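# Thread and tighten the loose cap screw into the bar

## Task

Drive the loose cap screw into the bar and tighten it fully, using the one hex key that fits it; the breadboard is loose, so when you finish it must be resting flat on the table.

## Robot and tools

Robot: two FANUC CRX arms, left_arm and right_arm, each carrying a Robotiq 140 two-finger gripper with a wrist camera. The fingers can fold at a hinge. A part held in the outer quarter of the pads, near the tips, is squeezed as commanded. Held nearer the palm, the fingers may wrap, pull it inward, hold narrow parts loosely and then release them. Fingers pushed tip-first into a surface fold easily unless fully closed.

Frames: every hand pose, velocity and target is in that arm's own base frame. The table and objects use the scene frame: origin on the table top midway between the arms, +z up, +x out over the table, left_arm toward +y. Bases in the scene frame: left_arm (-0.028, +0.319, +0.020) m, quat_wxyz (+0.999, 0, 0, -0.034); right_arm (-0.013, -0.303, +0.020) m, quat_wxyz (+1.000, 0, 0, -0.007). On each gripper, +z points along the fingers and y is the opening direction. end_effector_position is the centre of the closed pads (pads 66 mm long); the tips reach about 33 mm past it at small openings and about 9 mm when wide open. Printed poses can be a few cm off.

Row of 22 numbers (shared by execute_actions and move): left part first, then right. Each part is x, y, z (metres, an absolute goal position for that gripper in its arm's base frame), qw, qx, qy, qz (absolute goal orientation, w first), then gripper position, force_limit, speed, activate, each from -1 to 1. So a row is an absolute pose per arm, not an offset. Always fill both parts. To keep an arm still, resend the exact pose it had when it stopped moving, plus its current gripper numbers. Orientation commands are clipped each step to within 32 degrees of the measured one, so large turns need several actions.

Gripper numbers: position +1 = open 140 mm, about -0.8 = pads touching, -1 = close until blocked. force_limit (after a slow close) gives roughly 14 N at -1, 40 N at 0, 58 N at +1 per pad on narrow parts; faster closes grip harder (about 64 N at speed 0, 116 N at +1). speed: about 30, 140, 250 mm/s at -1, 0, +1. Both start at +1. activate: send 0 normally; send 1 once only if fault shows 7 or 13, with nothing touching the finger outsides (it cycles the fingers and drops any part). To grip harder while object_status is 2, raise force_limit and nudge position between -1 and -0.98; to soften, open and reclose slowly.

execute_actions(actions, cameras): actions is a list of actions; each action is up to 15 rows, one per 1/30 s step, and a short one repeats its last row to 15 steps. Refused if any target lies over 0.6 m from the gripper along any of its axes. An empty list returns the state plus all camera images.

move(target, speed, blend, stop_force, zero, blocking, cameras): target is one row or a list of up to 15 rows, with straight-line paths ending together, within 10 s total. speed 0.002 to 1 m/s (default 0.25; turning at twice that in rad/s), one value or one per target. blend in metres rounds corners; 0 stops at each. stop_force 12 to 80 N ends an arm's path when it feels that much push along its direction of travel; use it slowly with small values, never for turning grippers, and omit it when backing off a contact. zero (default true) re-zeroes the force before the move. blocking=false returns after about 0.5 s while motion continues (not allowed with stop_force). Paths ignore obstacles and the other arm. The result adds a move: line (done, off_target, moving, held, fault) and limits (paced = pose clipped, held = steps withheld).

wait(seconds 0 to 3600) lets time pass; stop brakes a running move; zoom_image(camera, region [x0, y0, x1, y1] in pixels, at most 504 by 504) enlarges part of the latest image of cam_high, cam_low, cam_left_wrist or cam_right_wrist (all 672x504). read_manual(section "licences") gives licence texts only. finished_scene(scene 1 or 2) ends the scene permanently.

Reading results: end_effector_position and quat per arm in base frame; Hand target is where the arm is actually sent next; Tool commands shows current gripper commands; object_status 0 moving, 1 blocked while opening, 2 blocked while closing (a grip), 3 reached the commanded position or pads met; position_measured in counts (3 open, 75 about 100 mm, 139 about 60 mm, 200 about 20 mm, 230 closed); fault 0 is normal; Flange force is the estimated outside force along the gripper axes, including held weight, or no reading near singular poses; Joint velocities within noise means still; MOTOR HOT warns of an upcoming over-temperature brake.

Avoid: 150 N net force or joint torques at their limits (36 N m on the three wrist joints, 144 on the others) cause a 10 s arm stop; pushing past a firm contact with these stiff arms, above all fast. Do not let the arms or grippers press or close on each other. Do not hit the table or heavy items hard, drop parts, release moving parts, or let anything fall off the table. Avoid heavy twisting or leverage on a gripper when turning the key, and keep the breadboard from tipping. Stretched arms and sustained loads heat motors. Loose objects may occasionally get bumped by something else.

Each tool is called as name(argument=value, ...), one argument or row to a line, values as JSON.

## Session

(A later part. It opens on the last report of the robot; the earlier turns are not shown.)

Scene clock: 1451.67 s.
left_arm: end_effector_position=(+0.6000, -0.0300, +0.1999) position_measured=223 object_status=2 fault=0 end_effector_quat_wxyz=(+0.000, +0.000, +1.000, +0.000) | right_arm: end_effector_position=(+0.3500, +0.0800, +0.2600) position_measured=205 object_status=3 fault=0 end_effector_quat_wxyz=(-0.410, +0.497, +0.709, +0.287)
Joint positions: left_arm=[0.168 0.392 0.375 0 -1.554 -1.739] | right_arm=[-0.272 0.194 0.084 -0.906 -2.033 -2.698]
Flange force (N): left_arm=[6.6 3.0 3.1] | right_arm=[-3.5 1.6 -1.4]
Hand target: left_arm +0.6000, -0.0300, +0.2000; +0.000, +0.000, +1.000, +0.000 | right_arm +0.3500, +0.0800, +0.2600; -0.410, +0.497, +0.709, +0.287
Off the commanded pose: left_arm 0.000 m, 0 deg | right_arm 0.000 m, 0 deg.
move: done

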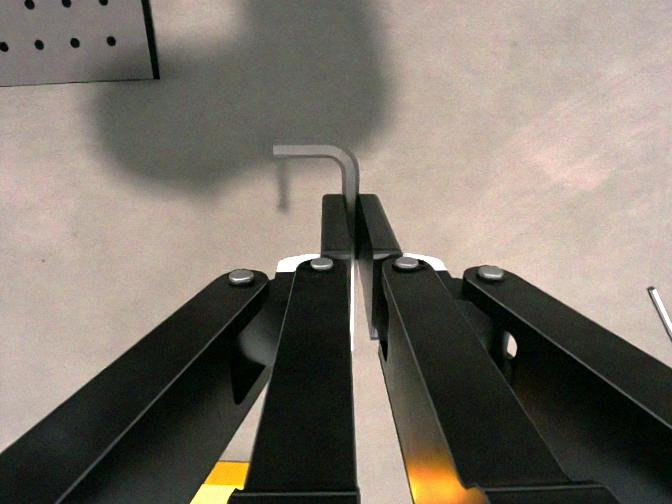

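zoom_image(
  camera="cam_left_wrist",
  region=[320, 170, 380, 230],
)

move(
  target=[
    [0.6,-0.03,0.2,0,0,-1,0,-0.99,-1,-1,0,0.35,0.08,0.26,0.4096,-0.4967,-0.7094,-0.2868,-0.6,0.3,-1,0],
    [0.6,0.13,0.2,0,0,-1,0,-0.99,-1,-1,0,0.35,0.08,0.26,0.4096,-0.4967,-0.7094,-0.2868,-0.6,0.3,-1,0],
  ],
  cameras=["cam_left_wrist"],
)

Scaled by 8.400.

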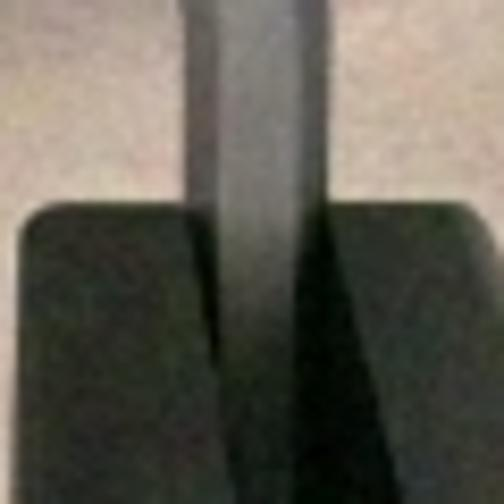

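Scene clock: 1464.90 s.
left_arm: end_effector_position=(+0.6000, +0.1299, +0.2000) position_measured=223 object_status=2 fault=0 end_effector_quat_wxyz=(+0.000, +0.000, +1.000, +0.000) | right_arm: end_effector_position=(+0.3500, +0.0800, +0.2600) position_measured=205 object_status=3 fault=0 end_effector_quat_wxyz=(-0.410, +0.497, +0.709, +0.287)
Joint positions: left_arm=[0.427 0.428 0.424 0 -1.567 -1.998] | right_arm=[-0.272 0.194 0.084 -0.906 -2.033 -2.698]
Flange force (N): left_arm=[8.6 0.8 3.2] | right_arm=[-3.6 1.2 -1.0]
Hand target: left_arm +0.6000, +0.1300, +0.2000; +0.000, +0.000, +1.000, +0.000 | right_arm +0.3500, +0.0800, +0.2600; -0.410, +0.497, +0.709, +0.287
Off the commanded pose: left_arm 0.000 m, 0 deg | right_arm 0.000 m, 0 deg.
move: done

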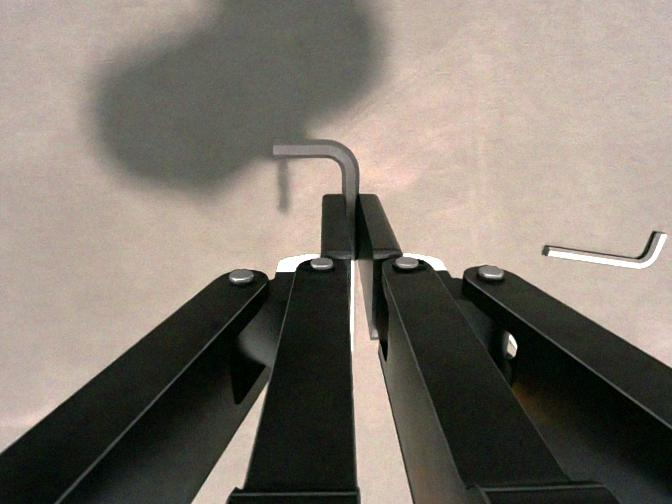

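move(
  target=[
    [0.6,0.1,0.06,0,0,-1,0,-0.99,-1,-1,0,0.35,0.08,0.26,0.4096,-0.4967,-0.7094,-0.2868,-0.6,0.3,-1,0],
    [0.6,0.1,0.022,0,0,-1,0,-0.99,-1,-1,0,0.35,0.08,0.26,0.4096,-0.4967,-0.7094,-0.2868,-0.6,0.3,-1,0],
  ],
  speed=0.25,
  blend=[0.02,0],
)

move(
  target=[0.6,0.1,0.015,0,0,-1,0,-0.99,-1,-1,0,0.35,0.08,0.26,0.4096,-0.4967,-0.7094,-0.2868,-0.6,0.3,-1,0],
  speed=0.03,
  stop_force=12,
)

move(
  target=[
    [0.6,0.1,0.0165,0,0,-1,0,-0.3,0.2,-1,0,0.35,0.08,0.26,0.4096,-0.4967,-0.7094,-0.2868,-0.6,0.3,-1,0],
    [0.6,0.1,0.08,0,0,-1,0,-0.3,0.2,-1,0,0.35,0.08,0.26,0.4096,-0.4967,-0.7094,-0.2868,-0.6,0.3,-1,0],
    [0.65,0.15,0.12,0,0.7071,-0.7071,0,-0.3,0.2,-1,0,0.35,0.08,0.26,0.4096,-0.4967,-0.7094,-0.2868,-0.6,0.3,-1,0],
    [0.69,0.22,0.1,0,0.9572,0.2896,0,-0.3,0.2,-1,0,0.35,0.08,0.26,0.4096,-0.4967,-0.7094,-0.2868,-0.6,0.3,-1,0],
  ],
  speed=0.5,
  blend=[0,0.02,0.03,0],
  cameras=["cam_left_wrist"],
)

Scene clock: 1494.57 s.
left_arm: end_effector_position=(+0.6000, +0.1000, +0.0220) position_measured=223 object_status=2 fault=0 end_effector_quat_wxyz=(+0.000, +0.000, +1.000, +0.000) | right_arm: end_effector_position=(+0.3500, +0.0800, +0.2600) position_measured=205 object_status=3 fault=0 end_effector_quat_wxyz=(-0.410, +0.497, +0.709, +0.287)
Joint positions: left_arm=[0.381 0.502 0.107 0 -1.175 -1.951] | right_arm=[-0.272 0.194 0.084 -0.906 -2.033 -2.698]
Flange force (N): left_arm=[8.0 1.4 0.4] | right_arm=[-3.7 1.4 -1.3]
Hand target: left_arm +0.6000, +0.1000, +0.0220; +0.000, +0.000, +1.000, +0.000 | right_arm +0.3500, +0.0800, +0.2600; -0.410, +0.497, +0.709, +0.287
Off the commanded pose: left_arm 0.000 m, 0 deg | right_arm 0.000 m, 0 deg.
move: done; blend cut to 0.019 m at target 1

Scene clock: 1495.60 s.
left_arm: end_effector_position=(+0.6000, +0.1000, +0.0152) position_measured=223 object_status=2 fault=0 end_effector_quat_wxyz=(+0.000, +0.000, +1.000, +0.000) | right_arm: end_effector_position=(+0.3500, +0.0800, +0.2600) position_measured=205 object_status=3 fault=0 end_effector_quat_wxyz=(-0.410, +0.497, +0.709, +0.287)
Joint positions: left_arm=[0.381 0.509 0.099 0 -1.161 -1.951] | right_arm=[-0.272 0.194 0.084 -0.906 -2.033 -2.698]
Flange force (N): left_arm=[13.8 2.2 -20.8] | right_arm=[-3.9 1.5 -1.2]
Hand target: left_arm +0.6000, +0.1000, +0.0152; +0.000, +0.000, +1.000, +0.000 | right_arm +0.3500, +0.0800, +0.2600; -0.410, +0.497, +0.709, +0.287
Off the commanded pose: left_arm 0.000 m, 0 deg | right_arm 0.000 m, 0 deg.
move: contact (left_arm)

Scene clock: 1501.50 s.
left_arm: end_effector_position=(+0.6900, +0.2200, +0.1000) position_measured=167 object_status=3 fault=0 end_effector_quat_wxyz=(+0.000, +0.957, +0.290, +0.000) | right_arm: end_effector_position=(+0.3500, +0.0800, +0.2600) position_measured=205 object_status=3 fault=0 end_effector_quat_wxyz=(-0.410, +0.497, +0.709, +0.287)
Joint positions: left_arm=[0.489 0.762 0.704 0 -1.513 1.669] | right_arm=[-0.272 0.194 0.084 -0.906 -2.033 -2.698]
Flange force (N): left_arm=[-9.6 -4.9 2.4] | right_arm=[-3.3 1.1 -0.8]
Hand target: left_arm +0.6900, +0.2200, +0.1000; +0.000, +0.957, +0.290, +0.000 | right_arm +0.3500, +0.0800, +0.2600; -0.410, +0.497, +0.709, +0.287
Off the commanded pose: left_arm 0.000 m, 0 deg | right_arm 0.000 m, 0 deg.
move: done

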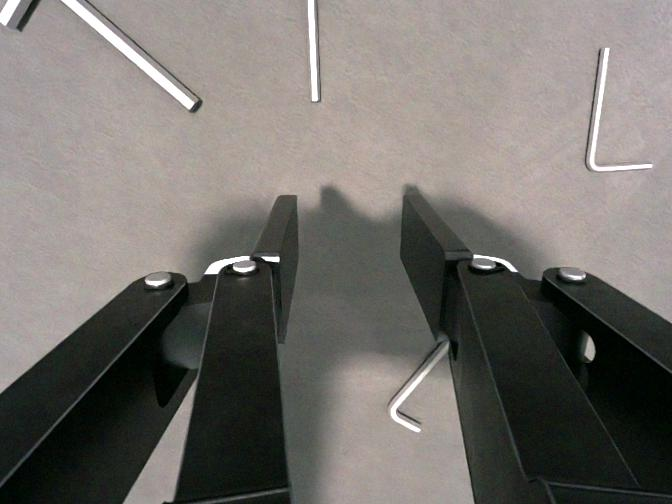

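move(
  target=[0.7515,0.2838,0.055,0,0.9464,0.3231,0,-0.3,0.2,-1,0,0.35,0.08,0.26,0.4096,-0.4967,-0.7094,-0.2868,-0.6,0.3,-1,0],
  speed=0.25,
  cameras=["cam_left_wrist"],
)

zoom_image(
  camera="cam_left_wrist",
  region=[290, 80, 400, 310],
)

Scene clock: 1510.27 s.
left_arm: end_effector_position=(+0.7515, +0.2838, +0.0550) position_measured=167 object_status=3 fault=0 end_effector_quat_wxyz=(+0.000, +0.946, +0.323, +0.000) | right_arm: end_effector_position=(+0.3500, +0.0800, +0.2600) position_measured=205 object_status=3 fault=0 end_effector_quat_wxyz=(-0.410, +0.497, +0.709, +0.287)
Joint positions: left_arm=[0.524 1.095 1.185 0 -1.661 1.705] | right_arm=[-0.272 0.194 0.084 -0.906 -2.033 -2.698]
Flange force (N): left_arm=no reading | right_arm=[-3.4 1.0 -0.9]
Hand target: left_arm +0.7515, +0.2838, +0.0550; +0.000, +0.946, +0.323, +0.000 | right_arm +0.3500, +0.0800, +0.2600; -0.410, +0.497, +0.709, +0.287
Off the commanded pose: left_arm 0.000 m, 0 deg | right_arm 0.000 m, 0 deg.
move: done

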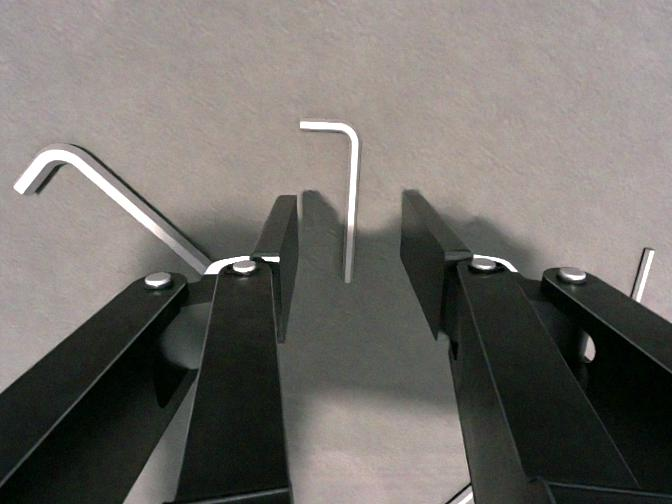

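Scaled by 2.191.

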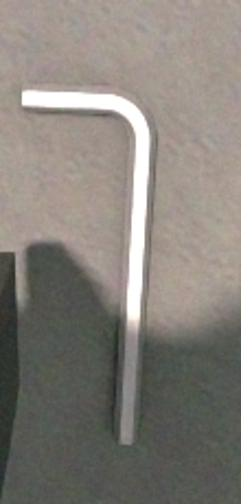

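move(
  target=[
    [0.7525,0.281,0.0195,0,0.9397,0.342,0,-0.3,0.2,-1,0,0.35,0.08,0.26,0.4096,-0.4967,-0.7094,-0.2868,-0.6,0.3,-1,0],
  ],
  speed=0.15,
)

move(
  target=[
    [0.7525,0.281,0.0165,0,0.9397,0.342,0,-0.3,0.2,-1,0,0.35,0.08,0.26,0.4096,-0.4967,-0.7094,-0.2868,-0.6,0.3,-1,0],
    [0.7525,0.281,0.0165,0,0.9397,0.342,0,-0.98,0.2,-1,0,0.35,0.08,0.26,0.4096,-0.4967,-0.7094,-0.2868,-0.6,0.3,-1,0],
  ],
  speed=0.05,
)

move(
  target=[
    [0.7525,0.281,0.06,0,0.9397,0.342,0,-0.98,0.2,-1,0,0.35,0.08,0.26,0.4096,-0.4967,-0.7094,-0.2868,-0.6,0.3,-1,0],
    [0.55,0.2,0.2,0,0.9397,0.342,0,-0.98,0.2,-1,0,0.35,0.08,0.26,0.4096,-0.4967,-0.7094,-0.2868,-0.6,0.3,-1,0],
  ],
  speed=0.3,
  blend=0.02,
  cameras=["cam_left_wrist"],
)

zoom_image(
  camera="cam_left_wrist",
  region=[320, 170, 380, 230],
)

Scene clock: 1529.23 s.
left_arm: end_effector_position=(+0.7525, +0.2809, +0.0195) position_measured=167 object_status=3 fault=0 end_effector_quat_wxyz=(+0.000, +0.940, +0.342, +0.000) | right_arm: end_effector_position=(+0.3500, +0.0800, +0.2600) position_measured=205 object_status=3 fault=0 end_effector_quat_wxyz=(-0.410, +0.497, +0.709, +0.287)
Joint positions: left_arm=[0.52 1.086 1.085 0 -1.57 1.749] | right_arm=[-0.272 0.194 0.084 -0.906 -2.033 -2.698]
Flange force (N): left_arm=no reading | right_arm=[-3.8 1.5 -1.2]
Hand target: left_arm +0.7525, +0.2810, +0.0195; +0.000, +0.940, +0.342, +0.000 | right_arm +0.3500, +0.0800, +0.2600; -0.410, +0.497, +0.709, +0.287
Off the commanded pose: left_arm 0.000 m, 0 deg | right_arm 0.000 m, 0 deg.
move: done

Scene clock: 1531.47 s.
left_arm: end_effector_position=(+0.7525, +0.2810, +0.0165) position_measured=225 object_status=0 fault=0 end_effector_quat_wxyz=(+0.000, +0.940, +0.342, +0.000) | right_arm: end_effector_position=(+0.3500, +0.0800, +0.2600) position_measured=205 object_status=3 fault=0 end_effector_quat_wxyz=(-0.410, +0.497, +0.709, +0.287)
Joint positions: left_arm=[0.52 1.086 1.078 0 -1.563 1.749] | right_arm=[-0.272 0.194 0.084 -0.906 -2.033 -2.698]
Flange force (N): left_arm=no reading | right_arm=[-3.7 1.4 -1.1]
Hand target: left_arm +0.7525, +0.2810, +0.0165; +0.000, +0.940, +0.342, +0.000 | right_arm +0.3500, +0.0800, +0.2600; -0.410, +0.497, +0.709, +0.287
Off the commanded pose: left_arm 0.000 m, 0 deg | right_arm 0.000 m, 0 deg.
move: done

Scene clock: 1533.13 s.
left_arm: end_effector_position=(+0.5500, +0.2000, +0.1999) position_measured=225 object_status=2 fault=0 end_effector_quat_wxyz=(+0.000, +0.940, +0.342, +0.000) | right_arm: end_effector_position=(+0.3500, +0.0800, +0.2600) position_measured=205 object_status=3 fault=0 end_effector_quat_wxyz=(-0.410, +0.497, +0.709, +0.287)
Joint positions: left_arm=[0.573 0.351 0.319 0 -1.539 1.696] | right_arm=[-0.272 0.194 0.084 -0.906 -2.033 -2.698]
Flange force (N): left_arm=[-6.3 -5.3 2.9] | right_arm=[-3.7 1.4 -1.3]
Hand target: left_arm +0.5500, +0.2000, +0.2000; +0.000, +0.940, +0.342, +0.000 | right_arm +0.3500, +0.0800, +0.2600; -0.410, +0.497, +0.709, +0.287
Off the commanded pose: left_arm 0.000 m, 0 deg | right_arm 0.000 m, 0 deg.
move: done

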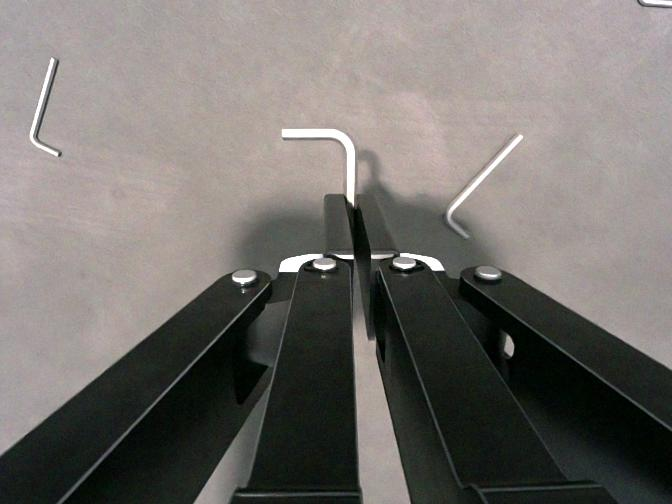

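Scaled by 8.400.

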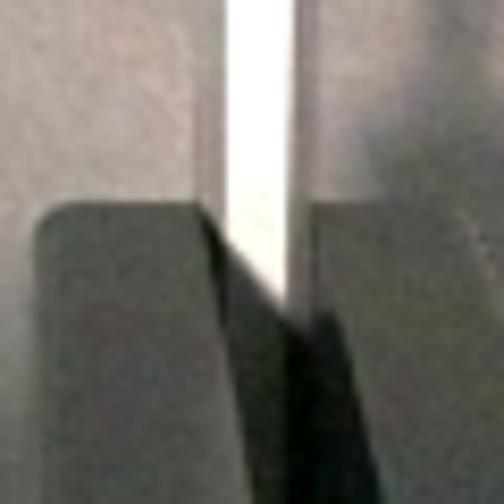

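move(
  target=[
    [0.45,0.05,0.28,0,0.7071,-0.7071,0,-0.98,0.2,-1,0,0.35,0.08,0.26,0.4096,-0.4967,-0.7094,-0.2868,-0.6,0.3,-1,0],
    [0.36,-0.2,0.22,0.5,0.5,-0.5,0.5,-0.98,0.2,-1,0,0.35,0.08,0.26,0.4096,-0.4967,-0.7094,-0.2868,-0.6,0.3,-1,0],
    [0.32,-0.262,0.09,0.5,0.5,-0.5,0.5,-0.98,0.2,-1,0,0.35,0.08,0.26,0.4096,-0.4967,-0.7094,-0.2868,-0.6,0.3,-1,0],
  ],
  speed=0.3,
  blend=[0.04,0.03,0],
  cameras=["cam_left_wrist","cam_high","cam_low"],
)

Scene clock: 1559.37 s.
left_arm: end_effector_position=(+0.3200, -0.2620, +0.0900) position_measured=225 object_status=2 fault=0 end_effector_quat_wxyz=(+0.500, +0.500, -0.500, +0.500) | right_arm: end_effector_position=(+0.3500, +0.0800, +0.2600) position_measured=205 object_status=3 fault=0 end_effector_quat_wxyz=(-0.410, +0.497, +0.709, +0.287)
Joint positions: left_arm=[0.462 0.595 -1.016 1.11 -1.552 -1.608] | right_arm=[-0.272 0.194 0.084 -0.906 -2.033 -2.698]
Flange force (N): left_arm=[3.4 6.2 -6.3] | right_arm=[-3.6 1.3 -1.3]
Hand target: left_arm +0.3200, -0.2620, +0.0900; +0.500, +0.500, -0.500, +0.500 | right_arm +0.3500, +0.0800, +0.2600; -0.410, +0.497, +0.709, +0.287
Off the commanded pose: left_arm 0.000 m, 0 deg | right_arm 0.000 m, 0 deg.
move: done
Images, in order (width x height): cam_high 672x504, cam_low 672x504, cam_left_wrist 672x504.

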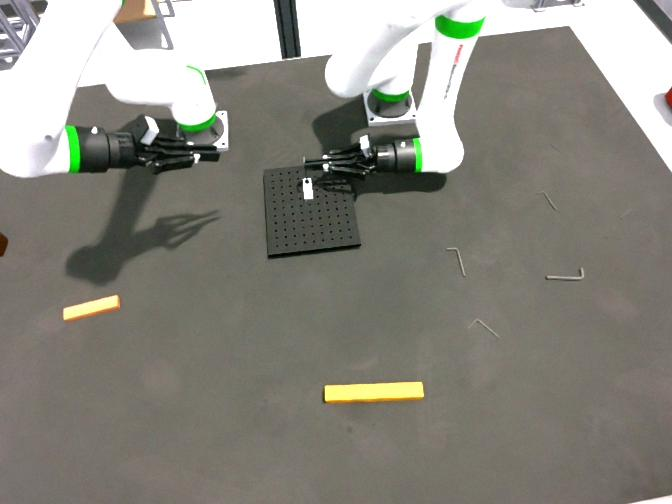

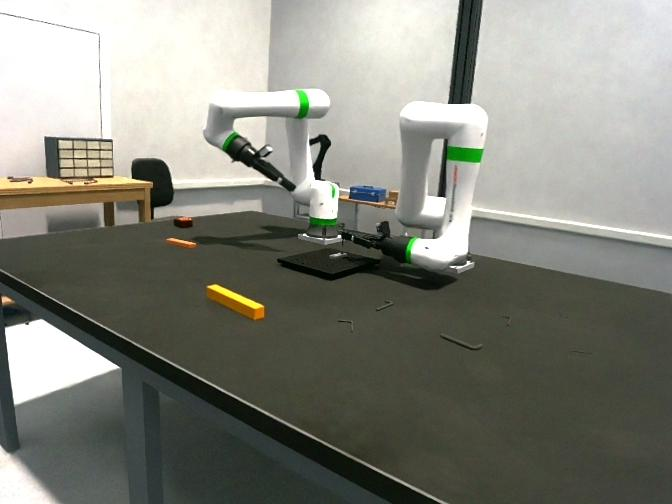

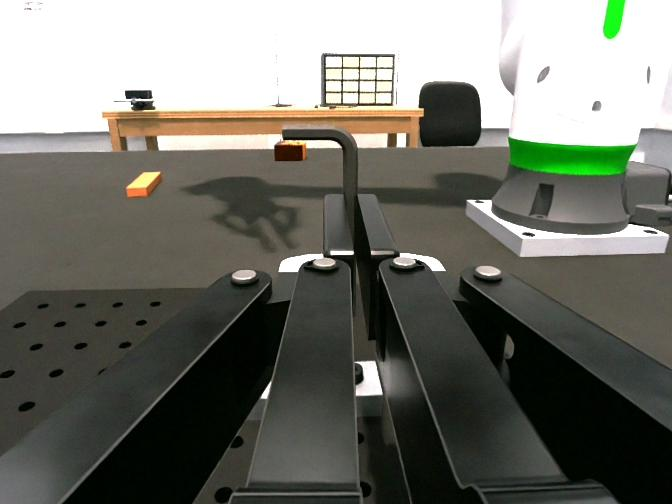

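zoom_image(
  camera="cam_left_wrist",
  region=[320, 240, 420, 420],
)

zoom_image(
  camera="cam_low",
  region=[270, 200, 400, 290],
)

zoom_image(
  camera="cam_high",
  region=[260, 130, 380, 210],
)

Scaled by 2.800.

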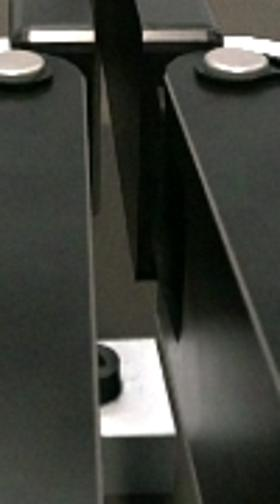

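Scaled by 3.877.

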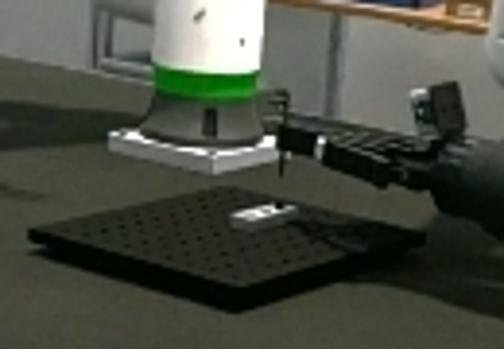

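Scaled by 4.200.

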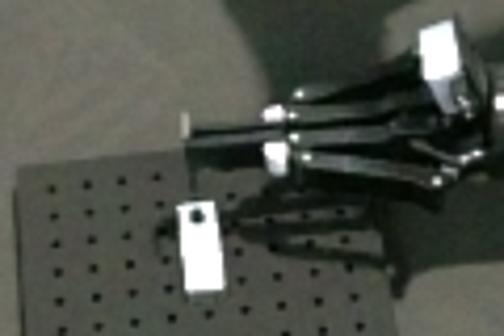

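move(
  target=[0.3192,-0.262,0.058,0.5,0.5,-0.5,0.5,-0.98,0.2,-1,0,0.35,0.08,0.26,0.4096,-0.4967,-0.7094,-0.2868,-0.6,0.3,-1,0],
  speed=0.02,
  stop_force=12,
  cameras=["cam_left_wrist","cam_high","cam_low"],
)

zoom_image(
  camera="cam_low",
  region=[310, 210, 370, 270],
)

zoom_image(
  camera="cam_high",
  region=[280, 150, 340, 200],
)

zoom_image(
  camera="cam_left_wrist",
  region=[320, 240, 400, 400],
)

Scene clock: 1586.70 s.
left_arm: end_effector_position=(+0.3193, -0.2620, +0.0618) position_measured=225 object_status=2 fault=0 end_effector_quat_wxyz=(+0.500, +0.500, -0.500, +0.500) | right_arm: end_effector_position=(+0.3500, +0.0800, +0.2600) position_measured=205 object_status=3 fault=0 end_effector_quat_wxyz=(-0.410, +0.497, +0.709, +0.287)
Joint positions: left_arm=[0.462 0.687 -0.995 1.111 -1.522 -1.671] | right_arm=[-0.272 0.194 0.084 -0.906 -2.033 -2.698]
Flange force (N): left_arm=[28.6 6.4 -7.9] | right_arm=[-3.2 1.1 -0.8]
Hand target: left_arm +0.3193, -0.2620, +0.0618; +0.500, +0.500, -0.500, +0.500 | right_arm +0.3500, +0.0800, +0.2600; -0.410, +0.497, +0.709, +0.287
Off the commanded pose: left_arm 0.004 m, 0 deg | right_arm 0.000 m, 0 deg.
move: contact (left_arm)
Images, in order (width x height): cam_high 672x504, cam_low 672x504, cam_left_wrist 672x504.

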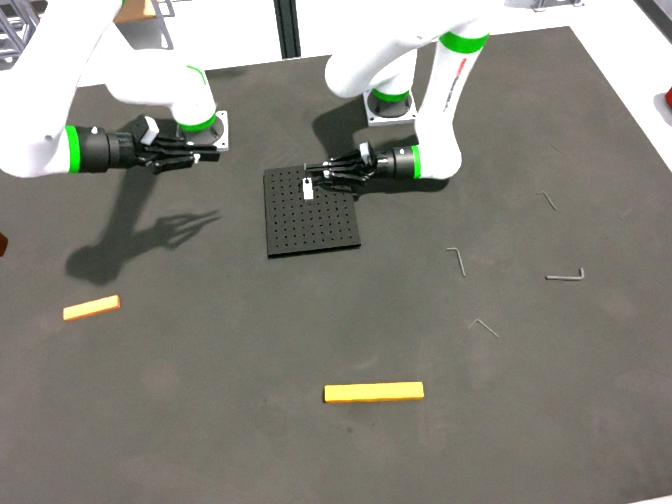

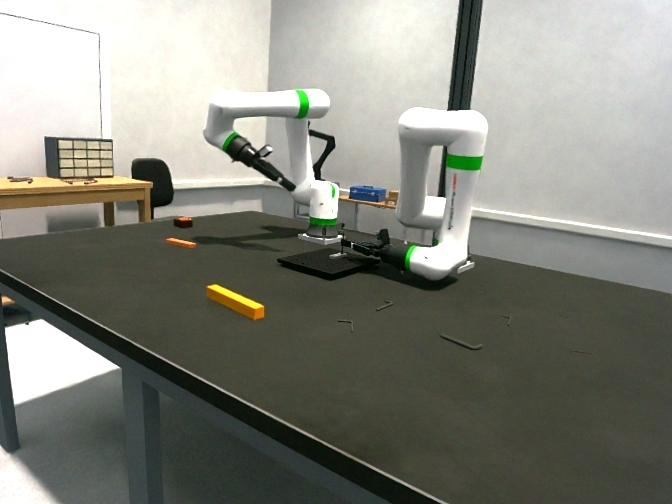

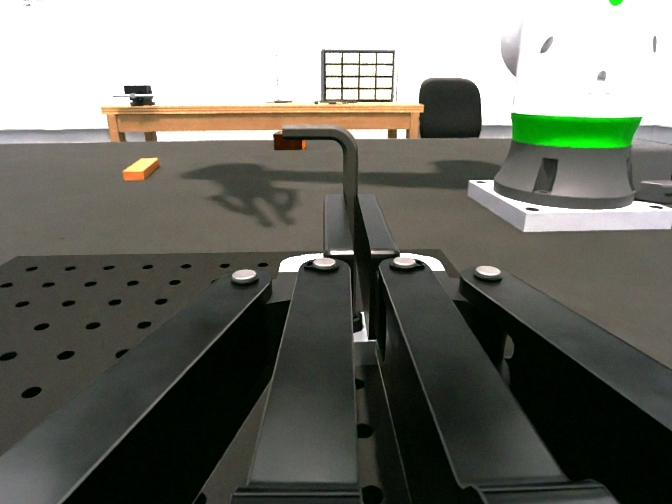

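Scaled by 8.400.

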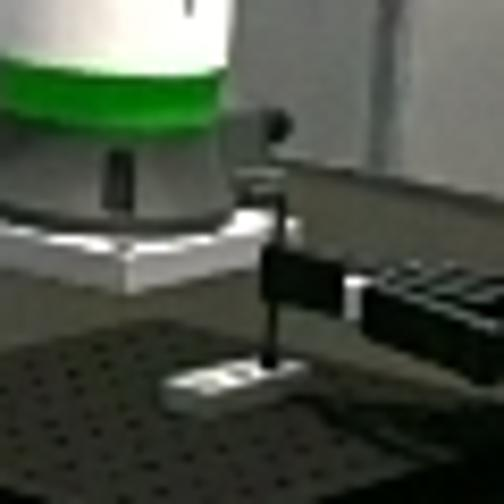

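Scaled by 8.400.

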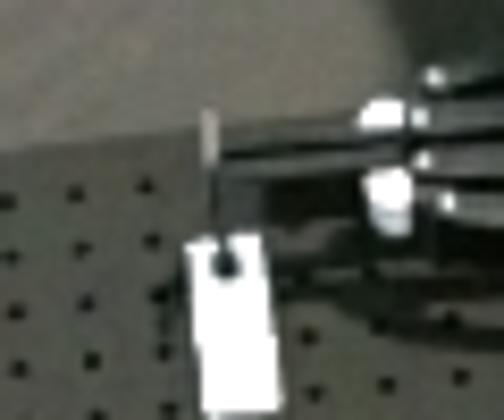

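Scaled by 3.150.

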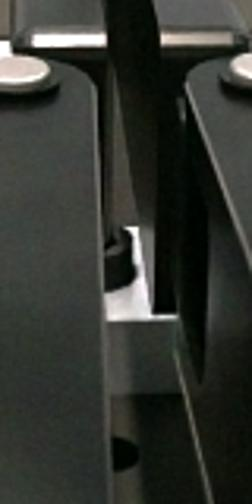

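move(
  target=[
    [0.3193,-0.262,0.0624,0.5,0.5,-0.5,0.5,-0.98,0.2,-1,0,0.35,0.08,0.26,0.4096,-0.4967,-0.7094,-0.2868,-0.6,0.3,-1,0],
    [0.3193,-0.262,0.0624,0.5,0.5,-0.5,0.5,-0.7,0.2,-1,0,0.35,0.08,0.26,0.4096,-0.4967,-0.7094,-0.2868,-0.6,0.3,-1,0],
  ],
  speed=0.02,
  cameras=["cam_left_wrist","cam_low","cam_high"],
)

zoom_image(
  camera="cam_low",
  region=[310, 210, 370, 270],
)

zoom_image(
  camera="cam_high",
  region=[280, 150, 340, 200],
)

Scene clock: 1599.13 s.
left_arm: end_effector_position=(+0.3193, -0.2620, +0.0624) position_measured=217 object_status=3 fault=0 end_effector_quat_wxyz=(+0.500, +0.500, -0.500, +0.500) | right_arm: end_effector_position=(+0.3500, +0.0800, +0.2600) position_measured=205 object_status=3 fault=0 end_effector_quat_wxyz=(-0.410, +0.497, +0.709, +0.287)
Joint positions: left_arm=[0.462 0.685 -0.996 1.111 -1.522 -1.669] | right_arm=[-0.272 0.194 0.084 -0.906 -2.033 -2.698]
Flange force (N): left_arm=[4.4 5.9 -6.6] | right_arm=[-3.4 1.2 -1.0]
Hand target: left_arm +0.3193, -0.2620, +0.0624; +0.500, +0.500, -0.500, +0.500 | right_arm +0.3500, +0.0800, +0.2600; -0.410, +0.497, +0.709, +0.287
Off the commanded pose: left_arm 0.000 m, 0 deg | right_arm 0.000 m, 0 deg.
move: done
Images, in order (width x height): cam_high 672x504, cam_low 672x504, cam_left_wrist 672x504.

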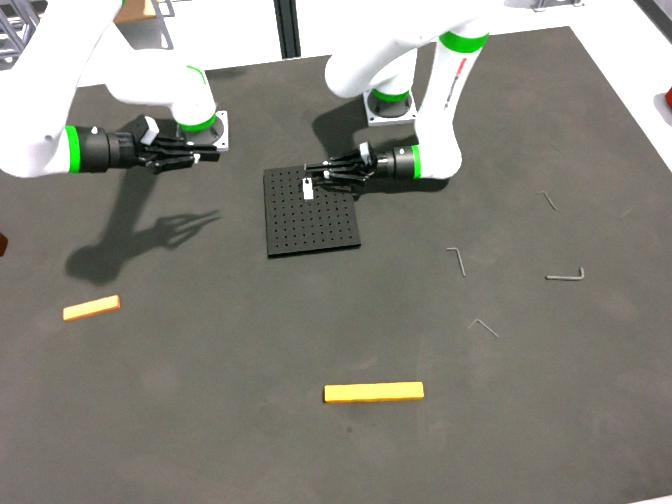

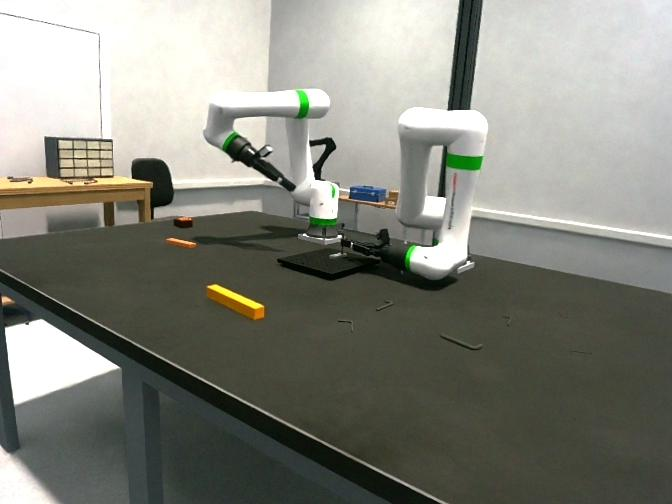

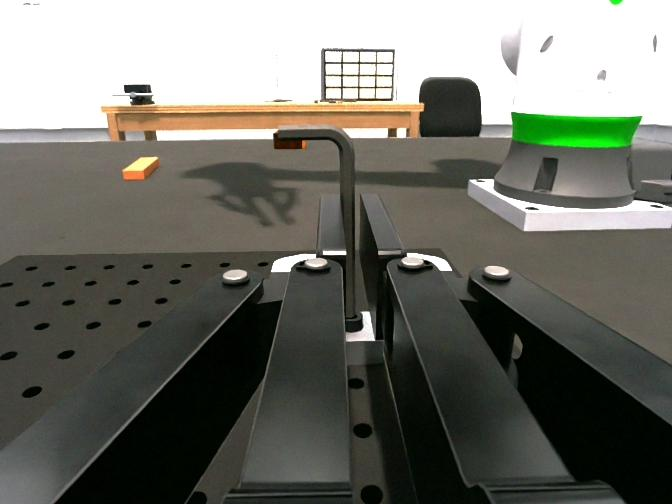

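Scaled by 8.400.

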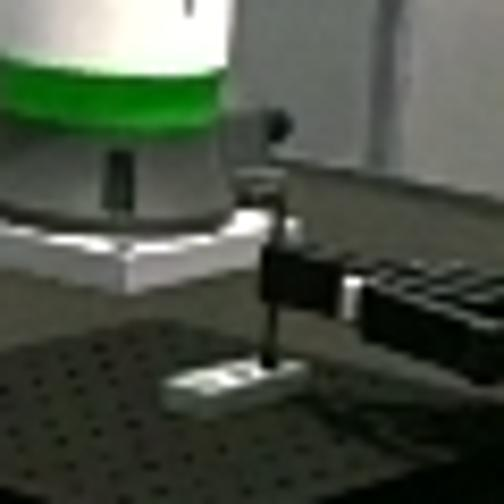

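Scaled by 8.400.

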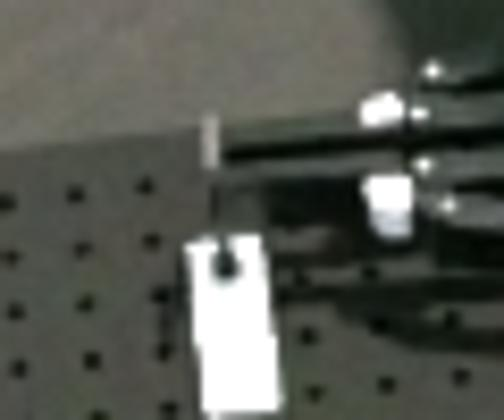

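move(
  target=[
    [0.3193,-0.262,0.0624,0.5,0.5,-0.5,0.5,-0.4,0.2,-1,0,0.35,0.08,0.26,0.4096,-0.4967,-0.7094,-0.2868,-0.6,0.3,-1,0],
    [0.3193,-0.15,0.0624,0.5,0.5,-0.5,0.5,-0.4,0.2,-1,0,0.35,0.08,0.26,0.4096,-0.4967,-0.7094,-0.2868,-0.6,0.3,-1,0],
    [0.34,-0.12,0.22,0.5,0.5,-0.5,0.5,-0.4,0.2,-1,0,0.35,0.08,0.26,0.4096,-0.4967,-0.7094,-0.2868,-0.6,0.3,-1,0],
    [0.34,-0.15,0.26,0,0.7071,-0.7071,0,-0.4,0.2,-1,0,0.35,0.08,0.26,0.4096,-0.4967,-0.7094,-0.2868,-0.6,0.3,-1,0],
    [0.3192,-0.2925,0.19,0,1,0,0,-0.4,0.2,-1,0,0.35,0.08,0.26,0.4096,-0.4967,-0.7094,-0.2868,-0.6,0.3,-1,0],
  ],
  speed=0.3,
  blend=[0,0.02,0.03,0.03,0],
  cameras=["cam_left_wrist","cam_high"],
)

Scene clock: 1619.53 s.
left_arm: end_effector_position=(+0.3192, -0.2925, +0.1900) position_measured=179 object_status=3 fault=0 end_effector_quat_wxyz=(+0.000, +1.000, +0.000, +0.000) | right_arm: end_effector_position=(+0.3500, +0.0800, +0.2600) position_measured=205 object_status=3 fault=0 end_effector_quat_wxyz=(-0.410, +0.497, +0.709, +0.287)
Joint positions: left_arm=[-0.437 -0.035 -0.147 0 -1.458 2.008] | right_arm=[-0.272 0.194 0.084 -0.906 -2.033 -2.698]
Flange force (N): left_arm=[-3.0 -8.0 2.1] | right_arm=[-3.6 1.0 -1.1]
Hand target: left_arm +0.3192, -0.2925, +0.1900; +0.000, +1.000, +0.000, +0.000 | right_arm +0.3500, +0.0800, +0.2600; -0.410, +0.497, +0.709, +0.287
Off the commanded pose: left_arm 0.000 m, 0 deg | right_arm 0.000 m, 0 deg.
move: done
Images, in order (width x height): cam_high 672x504, cam_left_wrist 672x504.

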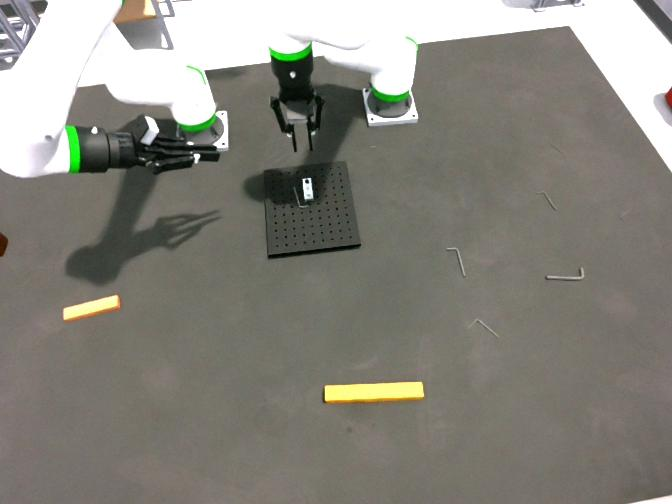

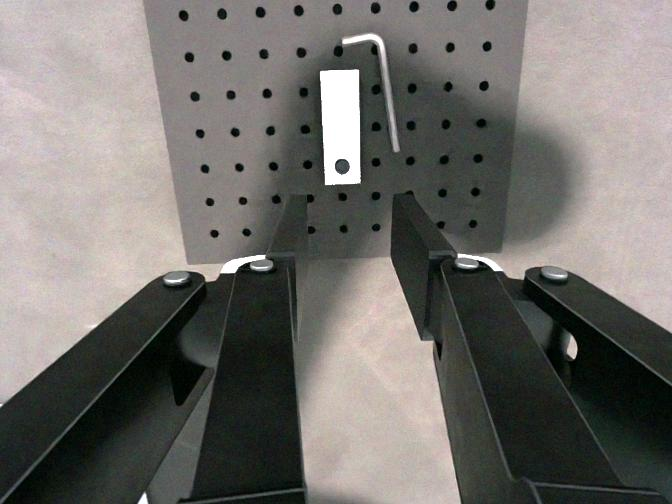

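move(
  target=[0.338,-0.3295,0.07,0,0.9945,0.1045,0,-0.6,0.2,-1,0,0.35,0.08,0.26,0.4096,-0.4967,-0.7094,-0.2868,-0.6,0.3,-1,0],
  speed=0.2,
  cameras=["cam_left_wrist"],
)

zoom_image(
  camera="cam_left_wrist",
  region=[260, 50, 440, 260],
)

Scene clock: 1651.83 s.
left_arm: end_effector_position=(+0.3380, -0.3295, +0.0700) position_measured=205 object_status=3 fault=0 end_effector_quat_wxyz=(+0.000, +0.995, +0.105, +0.000) | right_arm: end_effector_position=(+0.3500, +0.0800, +0.2600) position_measured=205 object_status=3 fault=0 end_effector_quat_wxyz=(-0.410, +0.497, +0.709, +0.287)
Joint positions: left_arm=[-0.494 0.138 -0.254 0 -1.178 2.274] | right_arm=[-0.272 0.194 0.084 -0.906 -2.033 -2.698]
Flange force (N): left_arm=[-1.3 -7.9 0.6] | right_arm=[-3.7 1.3 -1.3]
Hand target: left_arm +0.3380, -0.3295, +0.0700; +0.000, +0.995, +0.105, +0.000 | right_arm +0.3500, +0.0800, +0.2600; -0.410, +0.497, +0.709, +0.287
Off the commanded pose: left_arm 0.000 m, 0 deg | right_arm 0.000 m, 0 deg.
move: done

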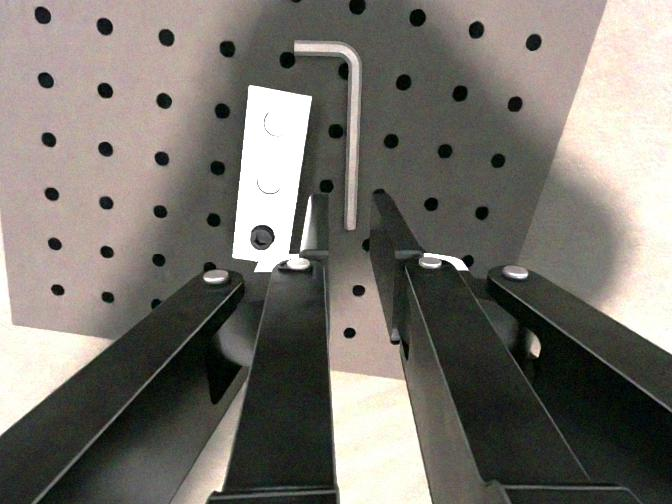

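Scaled by 2.400.

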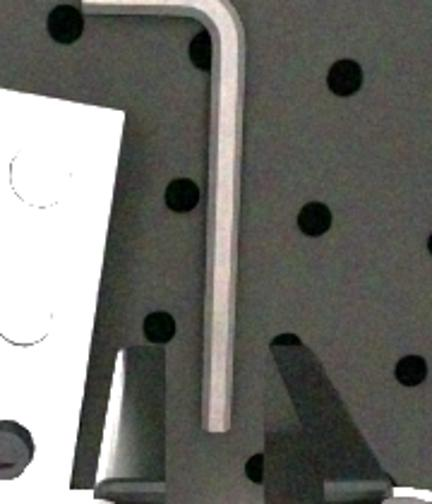

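move(
  target=[0.3385,-0.3315,0.028,0,0.9945,0.1045,0,-0.6,0.2,-1,0,0.35,0.08,0.26,0.4096,-0.4967,-0.7094,-0.2868,-0.6,0.3,-1,0],
  speed=0.04,
  stop_force=12,
  cameras=["cam_left_wrist"],
)

Scene clock: 1660.83 s.
left_arm: end_effector_position=(+0.3384, -0.3310, +0.0391) position_measured=205 object_status=3 fault=0 end_effector_quat_wxyz=(+0.000, +0.995, +0.105, +0.000) | right_arm: end_effector_position=(+0.3500, +0.0800, +0.2600) position_measured=205 object_status=3 fault=0 end_effector_quat_wxyz=(-0.410, +0.497, +0.709, +0.287)
Joint positions: left_arm=[-0.496 0.174 -0.292 0 -1.105 2.276] | right_arm=[-0.272 0.194 0.084 -0.906 -2.033 -2.698]
Flange force (N): left_arm=[-9.4 -33.1 -95.2] | right_arm=[-3.6 1.2 -1.2]
Hand target: left_arm +0.3384, -0.3310, +0.0391; +0.000, +0.995, +0.105, +0.000 | right_arm +0.3500, +0.0800, +0.2600; -0.410, +0.497, +0.709, +0.287
Off the commanded pose: left_arm 0.011 m, 0 deg | right_arm 0.000 m, 0 deg.
move: contact (left_arm)

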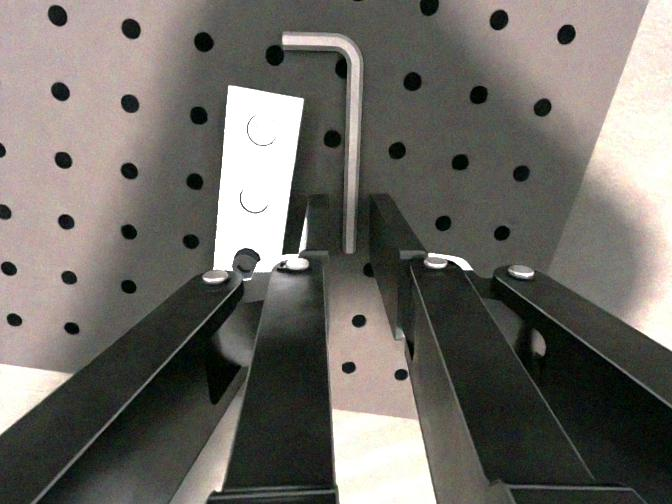

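move(
  target=[
    [0.3385,-0.3315,0.055,0,0.9945,0.1045,0,-0.6,0.2,-1,0,0.35,0.08,0.26,0.4096,-0.4967,-0.7094,-0.2868,-0.6,0.3,-1,0],
    [0.3375,-0.336,0.05,0,0.9945,0.1045,0,-0.6,0.2,-1,0,0.35,0.08,0.26,0.4096,-0.4967,-0.7094,-0.2868,-0.6,0.3,-1,0],
  ],
  speed=0.1,
)

move(
  target=[0.3375,-0.336,0.028,0,0.9945,0.1045,0,-0.6,0.2,-1,0,0.35,0.08,0.26,0.4096,-0.4967,-0.7094,-0.2868,-0.6,0.3,-1,0],
  speed=0.015,
  stop_force=14,
  cameras=["cam_left_wrist"],
)

Scene clock: 1675.57 s.
left_arm: end_effector_position=(+0.3375, -0.3360, +0.0500) position_measured=205 object_status=3 fault=0 end_effector_quat_wxyz=(+0.000, +0.995, +0.105, +0.000) | right_arm: end_effector_position=(+0.3500, +0.0800, +0.2600) position_measured=205 object_status=3 fault=0 end_effector_quat_wxyz=(-0.410, +0.497, +0.709, +0.287)
Joint positions: left_arm=[-0.507 0.169 -0.27 0 -1.132 2.287] | right_arm=[-0.272 0.194 0.084 -0.906 -2.033 -2.698]
Flange force (N): left_arm=[-0.7 -7.0 1.1] | right_arm=[-3.6 1.0 -0.9]
Hand target: left_arm +0.3375, -0.3360, +0.0500; +0.000, +0.995, +0.105, +0.000 | right_arm +0.3500, +0.0800, +0.2600; -0.410, +0.497, +0.709, +0.287
Off the commanded pose: left_arm 0.000 m, 0 deg | right_arm 0.000 m, 0 deg.
move: done

Scene clock: 1676.83 s.
left_arm: end_effector_position=(+0.3375, -0.3360, +0.0397) position_measured=205 object_status=3 fault=0 end_effector_quat_wxyz=(+0.000, +0.995, +0.104, +0.000) | right_arm: end_effector_position=(+0.3500, +0.0800, +0.2600) position_measured=205 object_status=3 fault=0 end_effector_quat_wxyz=(-0.410, +0.497, +0.709, +0.287)
Joint positions: left_arm=[-0.507 0.18 -0.283 0 -1.107 2.287] | right_arm=[-0.272 0.194 0.084 -0.906 -2.033 -2.698]
Flange force (N): left_arm=[-5.4 -14.4 -39.8] | right_arm=[-3.5 0.8 -0.8]
Hand target: left_arm +0.3375, -0.3360, +0.0397; +0.000, +0.995, +0.104, +0.000 | right_arm +0.3500, +0.0800, +0.2600; -0.410, +0.497, +0.709, +0.287
Off the commanded pose: left_arm 0.012 m, 0 deg | right_arm 0.000 m, 0 deg.
move: contact (left_arm)

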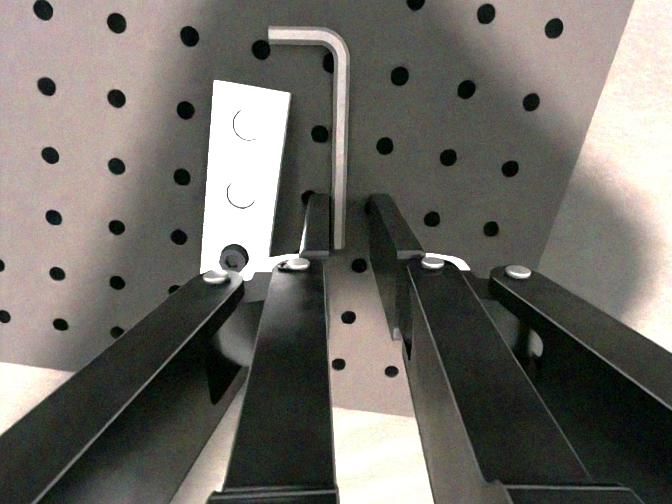

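move(
  target=[
    [0.3375,-0.336,0.046,0,0.9945,0.1045,0,-0.59,0.2,-1,0,0.35,0.08,0.26,0.4096,-0.4967,-0.7094,-0.2868,-0.6,0.3,-1,0],
    [0.3375,-0.336,0.041,0,0.9945,0.1045,0,-0.59,0.2,-1,0,0.35,0.08,0.26,0.4096,-0.4967,-0.7094,-0.2868,-0.6,0.3,-1,0],
    [0.3375,-0.336,0.041,0,0.9945,0.1045,0,-0.98,0.2,-1,0,0.35,0.08,0.26,0.4096,-0.4967,-0.7094,-0.2868,-0.6,0.3,-1,0],
    [0.3375,-0.336,0.055,0,0.9945,0.1045,0,-0.98,0.2,-1,0,0.35,0.08,0.26,0.4096,-0.4967,-0.7094,-0.2868,-0.6,0.3,-1,0],
    [0.3375,-0.376,0.055,0,0.9945,0.1045,0,-0.98,0.2,-1,0,0.35,0.08,0.26,0.4096,-0.4967,-0.7094,-0.2868,-0.6,0.3,-1,0],
  ],
  speed=0.1,
  cameras=["cam_left_wrist"],
)

Scene clock: 1687.40 s.
left_arm: end_effector_position=(+0.3375, -0.3760, +0.0550) position_measured=225 object_status=2 fault=0 end_effector_quat_wxyz=(+0.000, +0.995, +0.105, +0.000) | right_arm: end_effector_position=(+0.3500, +0.0800, +0.2600) position_measured=205 object_status=3 fault=0 end_effector_quat_wxyz=(-0.410, +0.497, +0.709, +0.287)
Joint positions: left_arm=[-0.579 0.232 -0.181 0 -1.158 2.359] | right_arm=[-0.272 0.194 0.084 -0.906 -2.033 -2.698]
Flange force (N): left_arm=[-0.6 -8.2 0.9] | right_arm=[-3.7 1.2 -1.2]
Hand target: left_arm +0.3375, -0.3760, +0.0550; +0.000, +0.995, +0.105, +0.000 | right_arm +0.3500, +0.0800, +0.2600; -0.410, +0.497, +0.709, +0.287
Off the commanded pose: left_arm 0.000 m, 0 deg | right_arm 0.000 m, 0 deg.
move: done

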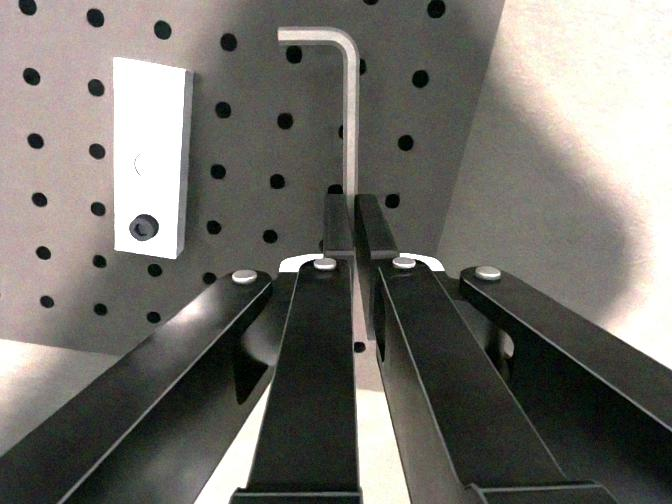

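zoom_image(
  camera="cam_left_wrist",
  region=[114, 198, 174, 258],
)

move(
  target=[0.3375,-0.376,0.036,0,0.9945,0.1045,0,-0.98,0.2,-1,0,0.35,0.08,0.26,0.4096,-0.4967,-0.7094,-0.2868,-0.6,0.3,-1,0],
  speed=0.03,
  stop_force=12,
)

move(
  target=[
    [0.3375,-0.376,0.041,0,0.9945,0.1045,0,-0.5,0.2,-1,0,0.35,0.08,0.26,0.4096,-0.4967,-0.7094,-0.2868,-0.6,0.3,-1,0],
    [0.3375,-0.376,0.052,0,0.9945,0.1045,0,-0.5,0.2,-1,0,0.35,0.08,0.26,0.4096,-0.4967,-0.7094,-0.2868,-0.6,0.3,-1,0],
    [0.3668,-0.3698,0.052,0,0.9945,0.1045,0,-0.5,0.2,-1,0,0.35,0.08,0.26,0.4096,-0.4967,-0.7094,-0.2868,-0.6,0.3,-1,0],
    [0.3668,-0.3698,0.0415,0,0.9945,0.1045,0,-0.5,0.2,-1,0,0.35,0.08,0.26,0.4096,-0.4967,-0.7094,-0.2868,-0.6,0.3,-1,0],
  ],
  speed=0.1,
  cameras=["cam_left_wrist"],
)

Scaled by 8.400.

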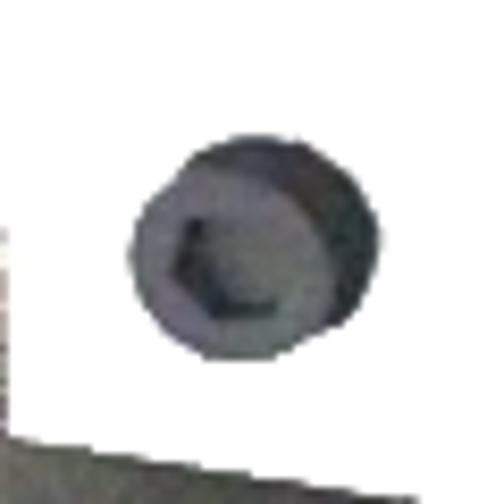

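Scene clock: 1703.83 s.
left_arm: end_effector_position=(+0.3377, -0.3762, +0.0402) position_measured=225 object_status=2 fault=0 end_effector_quat_wxyz=(+0.000, +0.995, +0.105, +0.000) | right_arm: end_effector_position=(+0.3500, +0.0800, +0.2600) position_measured=205 object_status=3 fault=0 end_effector_quat_wxyz=(-0.410, +0.497, +0.709, +0.287)
Joint positions: left_arm=[-0.579 0.248 -0.199 0 -1.123 2.359] | right_arm=[-0.272 0.194 0.084 -0.906 -2.033 -2.698]
Flange force (N): left_arm=[-0.8 -7.8 -31.0] | right_arm=[-3.5 1.4 -1.0]
Hand target: left_arm +0.3377, -0.3762, +0.0401; +0.000, +0.995, +0.105, +0.000 | right_arm +0.3500, +0.0800, +0.2600; -0.410, +0.497, +0.709, +0.287
Off the commanded pose: left_arm 0.004 m, 0 deg | right_arm 0.000 m, 0 deg.
move: contact (left_arm)

Scene clock: 1706.00 s.
left_arm: end_effector_position=(+0.3668, -0.3698, +0.0415) position_measured=192 object_status=3 fault=0 end_effector_quat_wxyz=(+0.000, +0.995, +0.104, +0.000) | right_arm: end_effector_position=(+0.3500, +0.0800, +0.2600) position_measured=205 object_status=3 fault=0 end_effector_quat_wxyz=(-0.410, +0.497, +0.709, +0.287)
Joint positions: left_arm=[-0.537 0.282 -0.152 0 -1.137 2.317] | right_arm=[-0.272 0.194 0.084 -0.906 -2.033 -2.698]
Flange force (N): left_arm=[-1.3 -7.9 0.2] | right_arm=[-3.9 1.4 -1.4]
Hand target: left_arm +0.3668, -0.3698, +0.0415; +0.000, +0.995, +0.105, +0.000 | right_arm +0.3500, +0.0800, +0.2600; -0.410, +0.497, +0.709, +0.287
Off the commanded pose: left_arm 0.000 m, 0 deg | right_arm 0.000 m, 0 deg.
move: done

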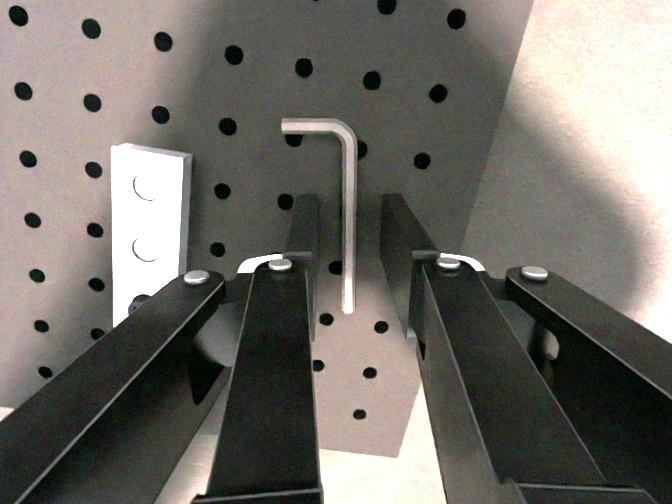

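move(
  target=[
    [0.3668,-0.3698,0.041,0,0.9945,0.1045,0,-0.98,0.2,-1,0,0.35,0.08,0.26,0.4096,-0.4967,-0.7094,-0.2868,-0.6,0.3,-1,0],
  ],
)

move(
  target=[
    [0.3668,-0.3698,0.12,0,0.9945,0.1045,0,-0.98,0.2,-1,0,0.35,0.08,0.26,0.4096,-0.4967,-0.7094,-0.2868,-0.6,0.3,-1,0],
  ],
  cameras=["cam_left_wrist"],
)

Scene clock: 1737.93 s.
left_arm: end_effector_position=(+0.3668, -0.3698, +0.0410) position_measured=225 object_status=0 fault=0 end_effector_quat_wxyz=(+0.000, +0.995, +0.105, +0.000) | right_arm: end_effector_position=(+0.3500, +0.0800, +0.2600) position_measured=205 object_status=3 fault=0 end_effector_quat_wxyz=(-0.410, +0.497, +0.709, +0.287)
Joint positions: left_arm=[-0.537 0.283 -0.152 0 -1.136 2.317] | right_arm=[-0.272 0.194 0.084 -0.906 -2.033 -2.698]
Flange force (N): left_arm=[-1.3 -9.4 -8.3] | right_arm=[-3.7 1.1 -1.1]
Hand target: left_arm +0.3668, -0.3698, +0.0410; +0.000, +0.995, +0.105, +0.000 | right_arm +0.3500, +0.0800, +0.2600; -0.410, +0.497, +0.709, +0.287
Off the commanded pose: left_arm 0.000 m, 0 deg | right_arm 0.000 m, 0 deg.
move: done

Scene clock: 1738.67 s.
left_arm: end_effector_position=(+0.3668, -0.3698, +0.1200) position_measured=225 object_status=2 fault=0 end_effector_quat_wxyz=(+0.000, +0.995, +0.105, +0.000) | right_arm: end_effector_position=(+0.3500, +0.0800, +0.2600) position_measured=205 object_status=3 fault=0 end_effector_quat_wxyz=(-0.410, +0.497, +0.709, +0.287)
Joint positions: left_arm=[-0.537 0.217 -0.039 0 -1.315 2.317] | right_arm=[-0.272 0.194 0.084 -0.906 -2.033 -2.698]
Flange force (N): left_arm=[-1.8 -8.3 2.2] | right_arm=[-3.7 1.6 -1.4]
Hand target: left_arm +0.3668, -0.3698, +0.1200; +0.000, +0.995, +0.105, +0.000 | right_arm +0.3500, +0.0800, +0.2600; -0.410, +0.497, +0.709, +0.287
Off the commanded pose: left_arm 0.000 m, 0 deg | right_arm 0.000 m, 0 deg.
move: done

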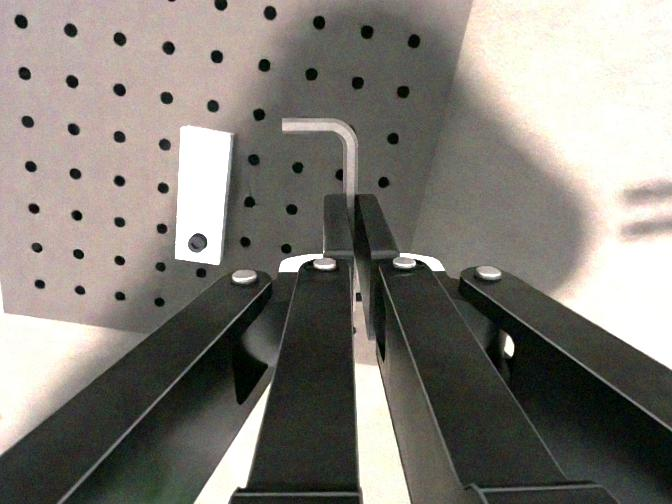

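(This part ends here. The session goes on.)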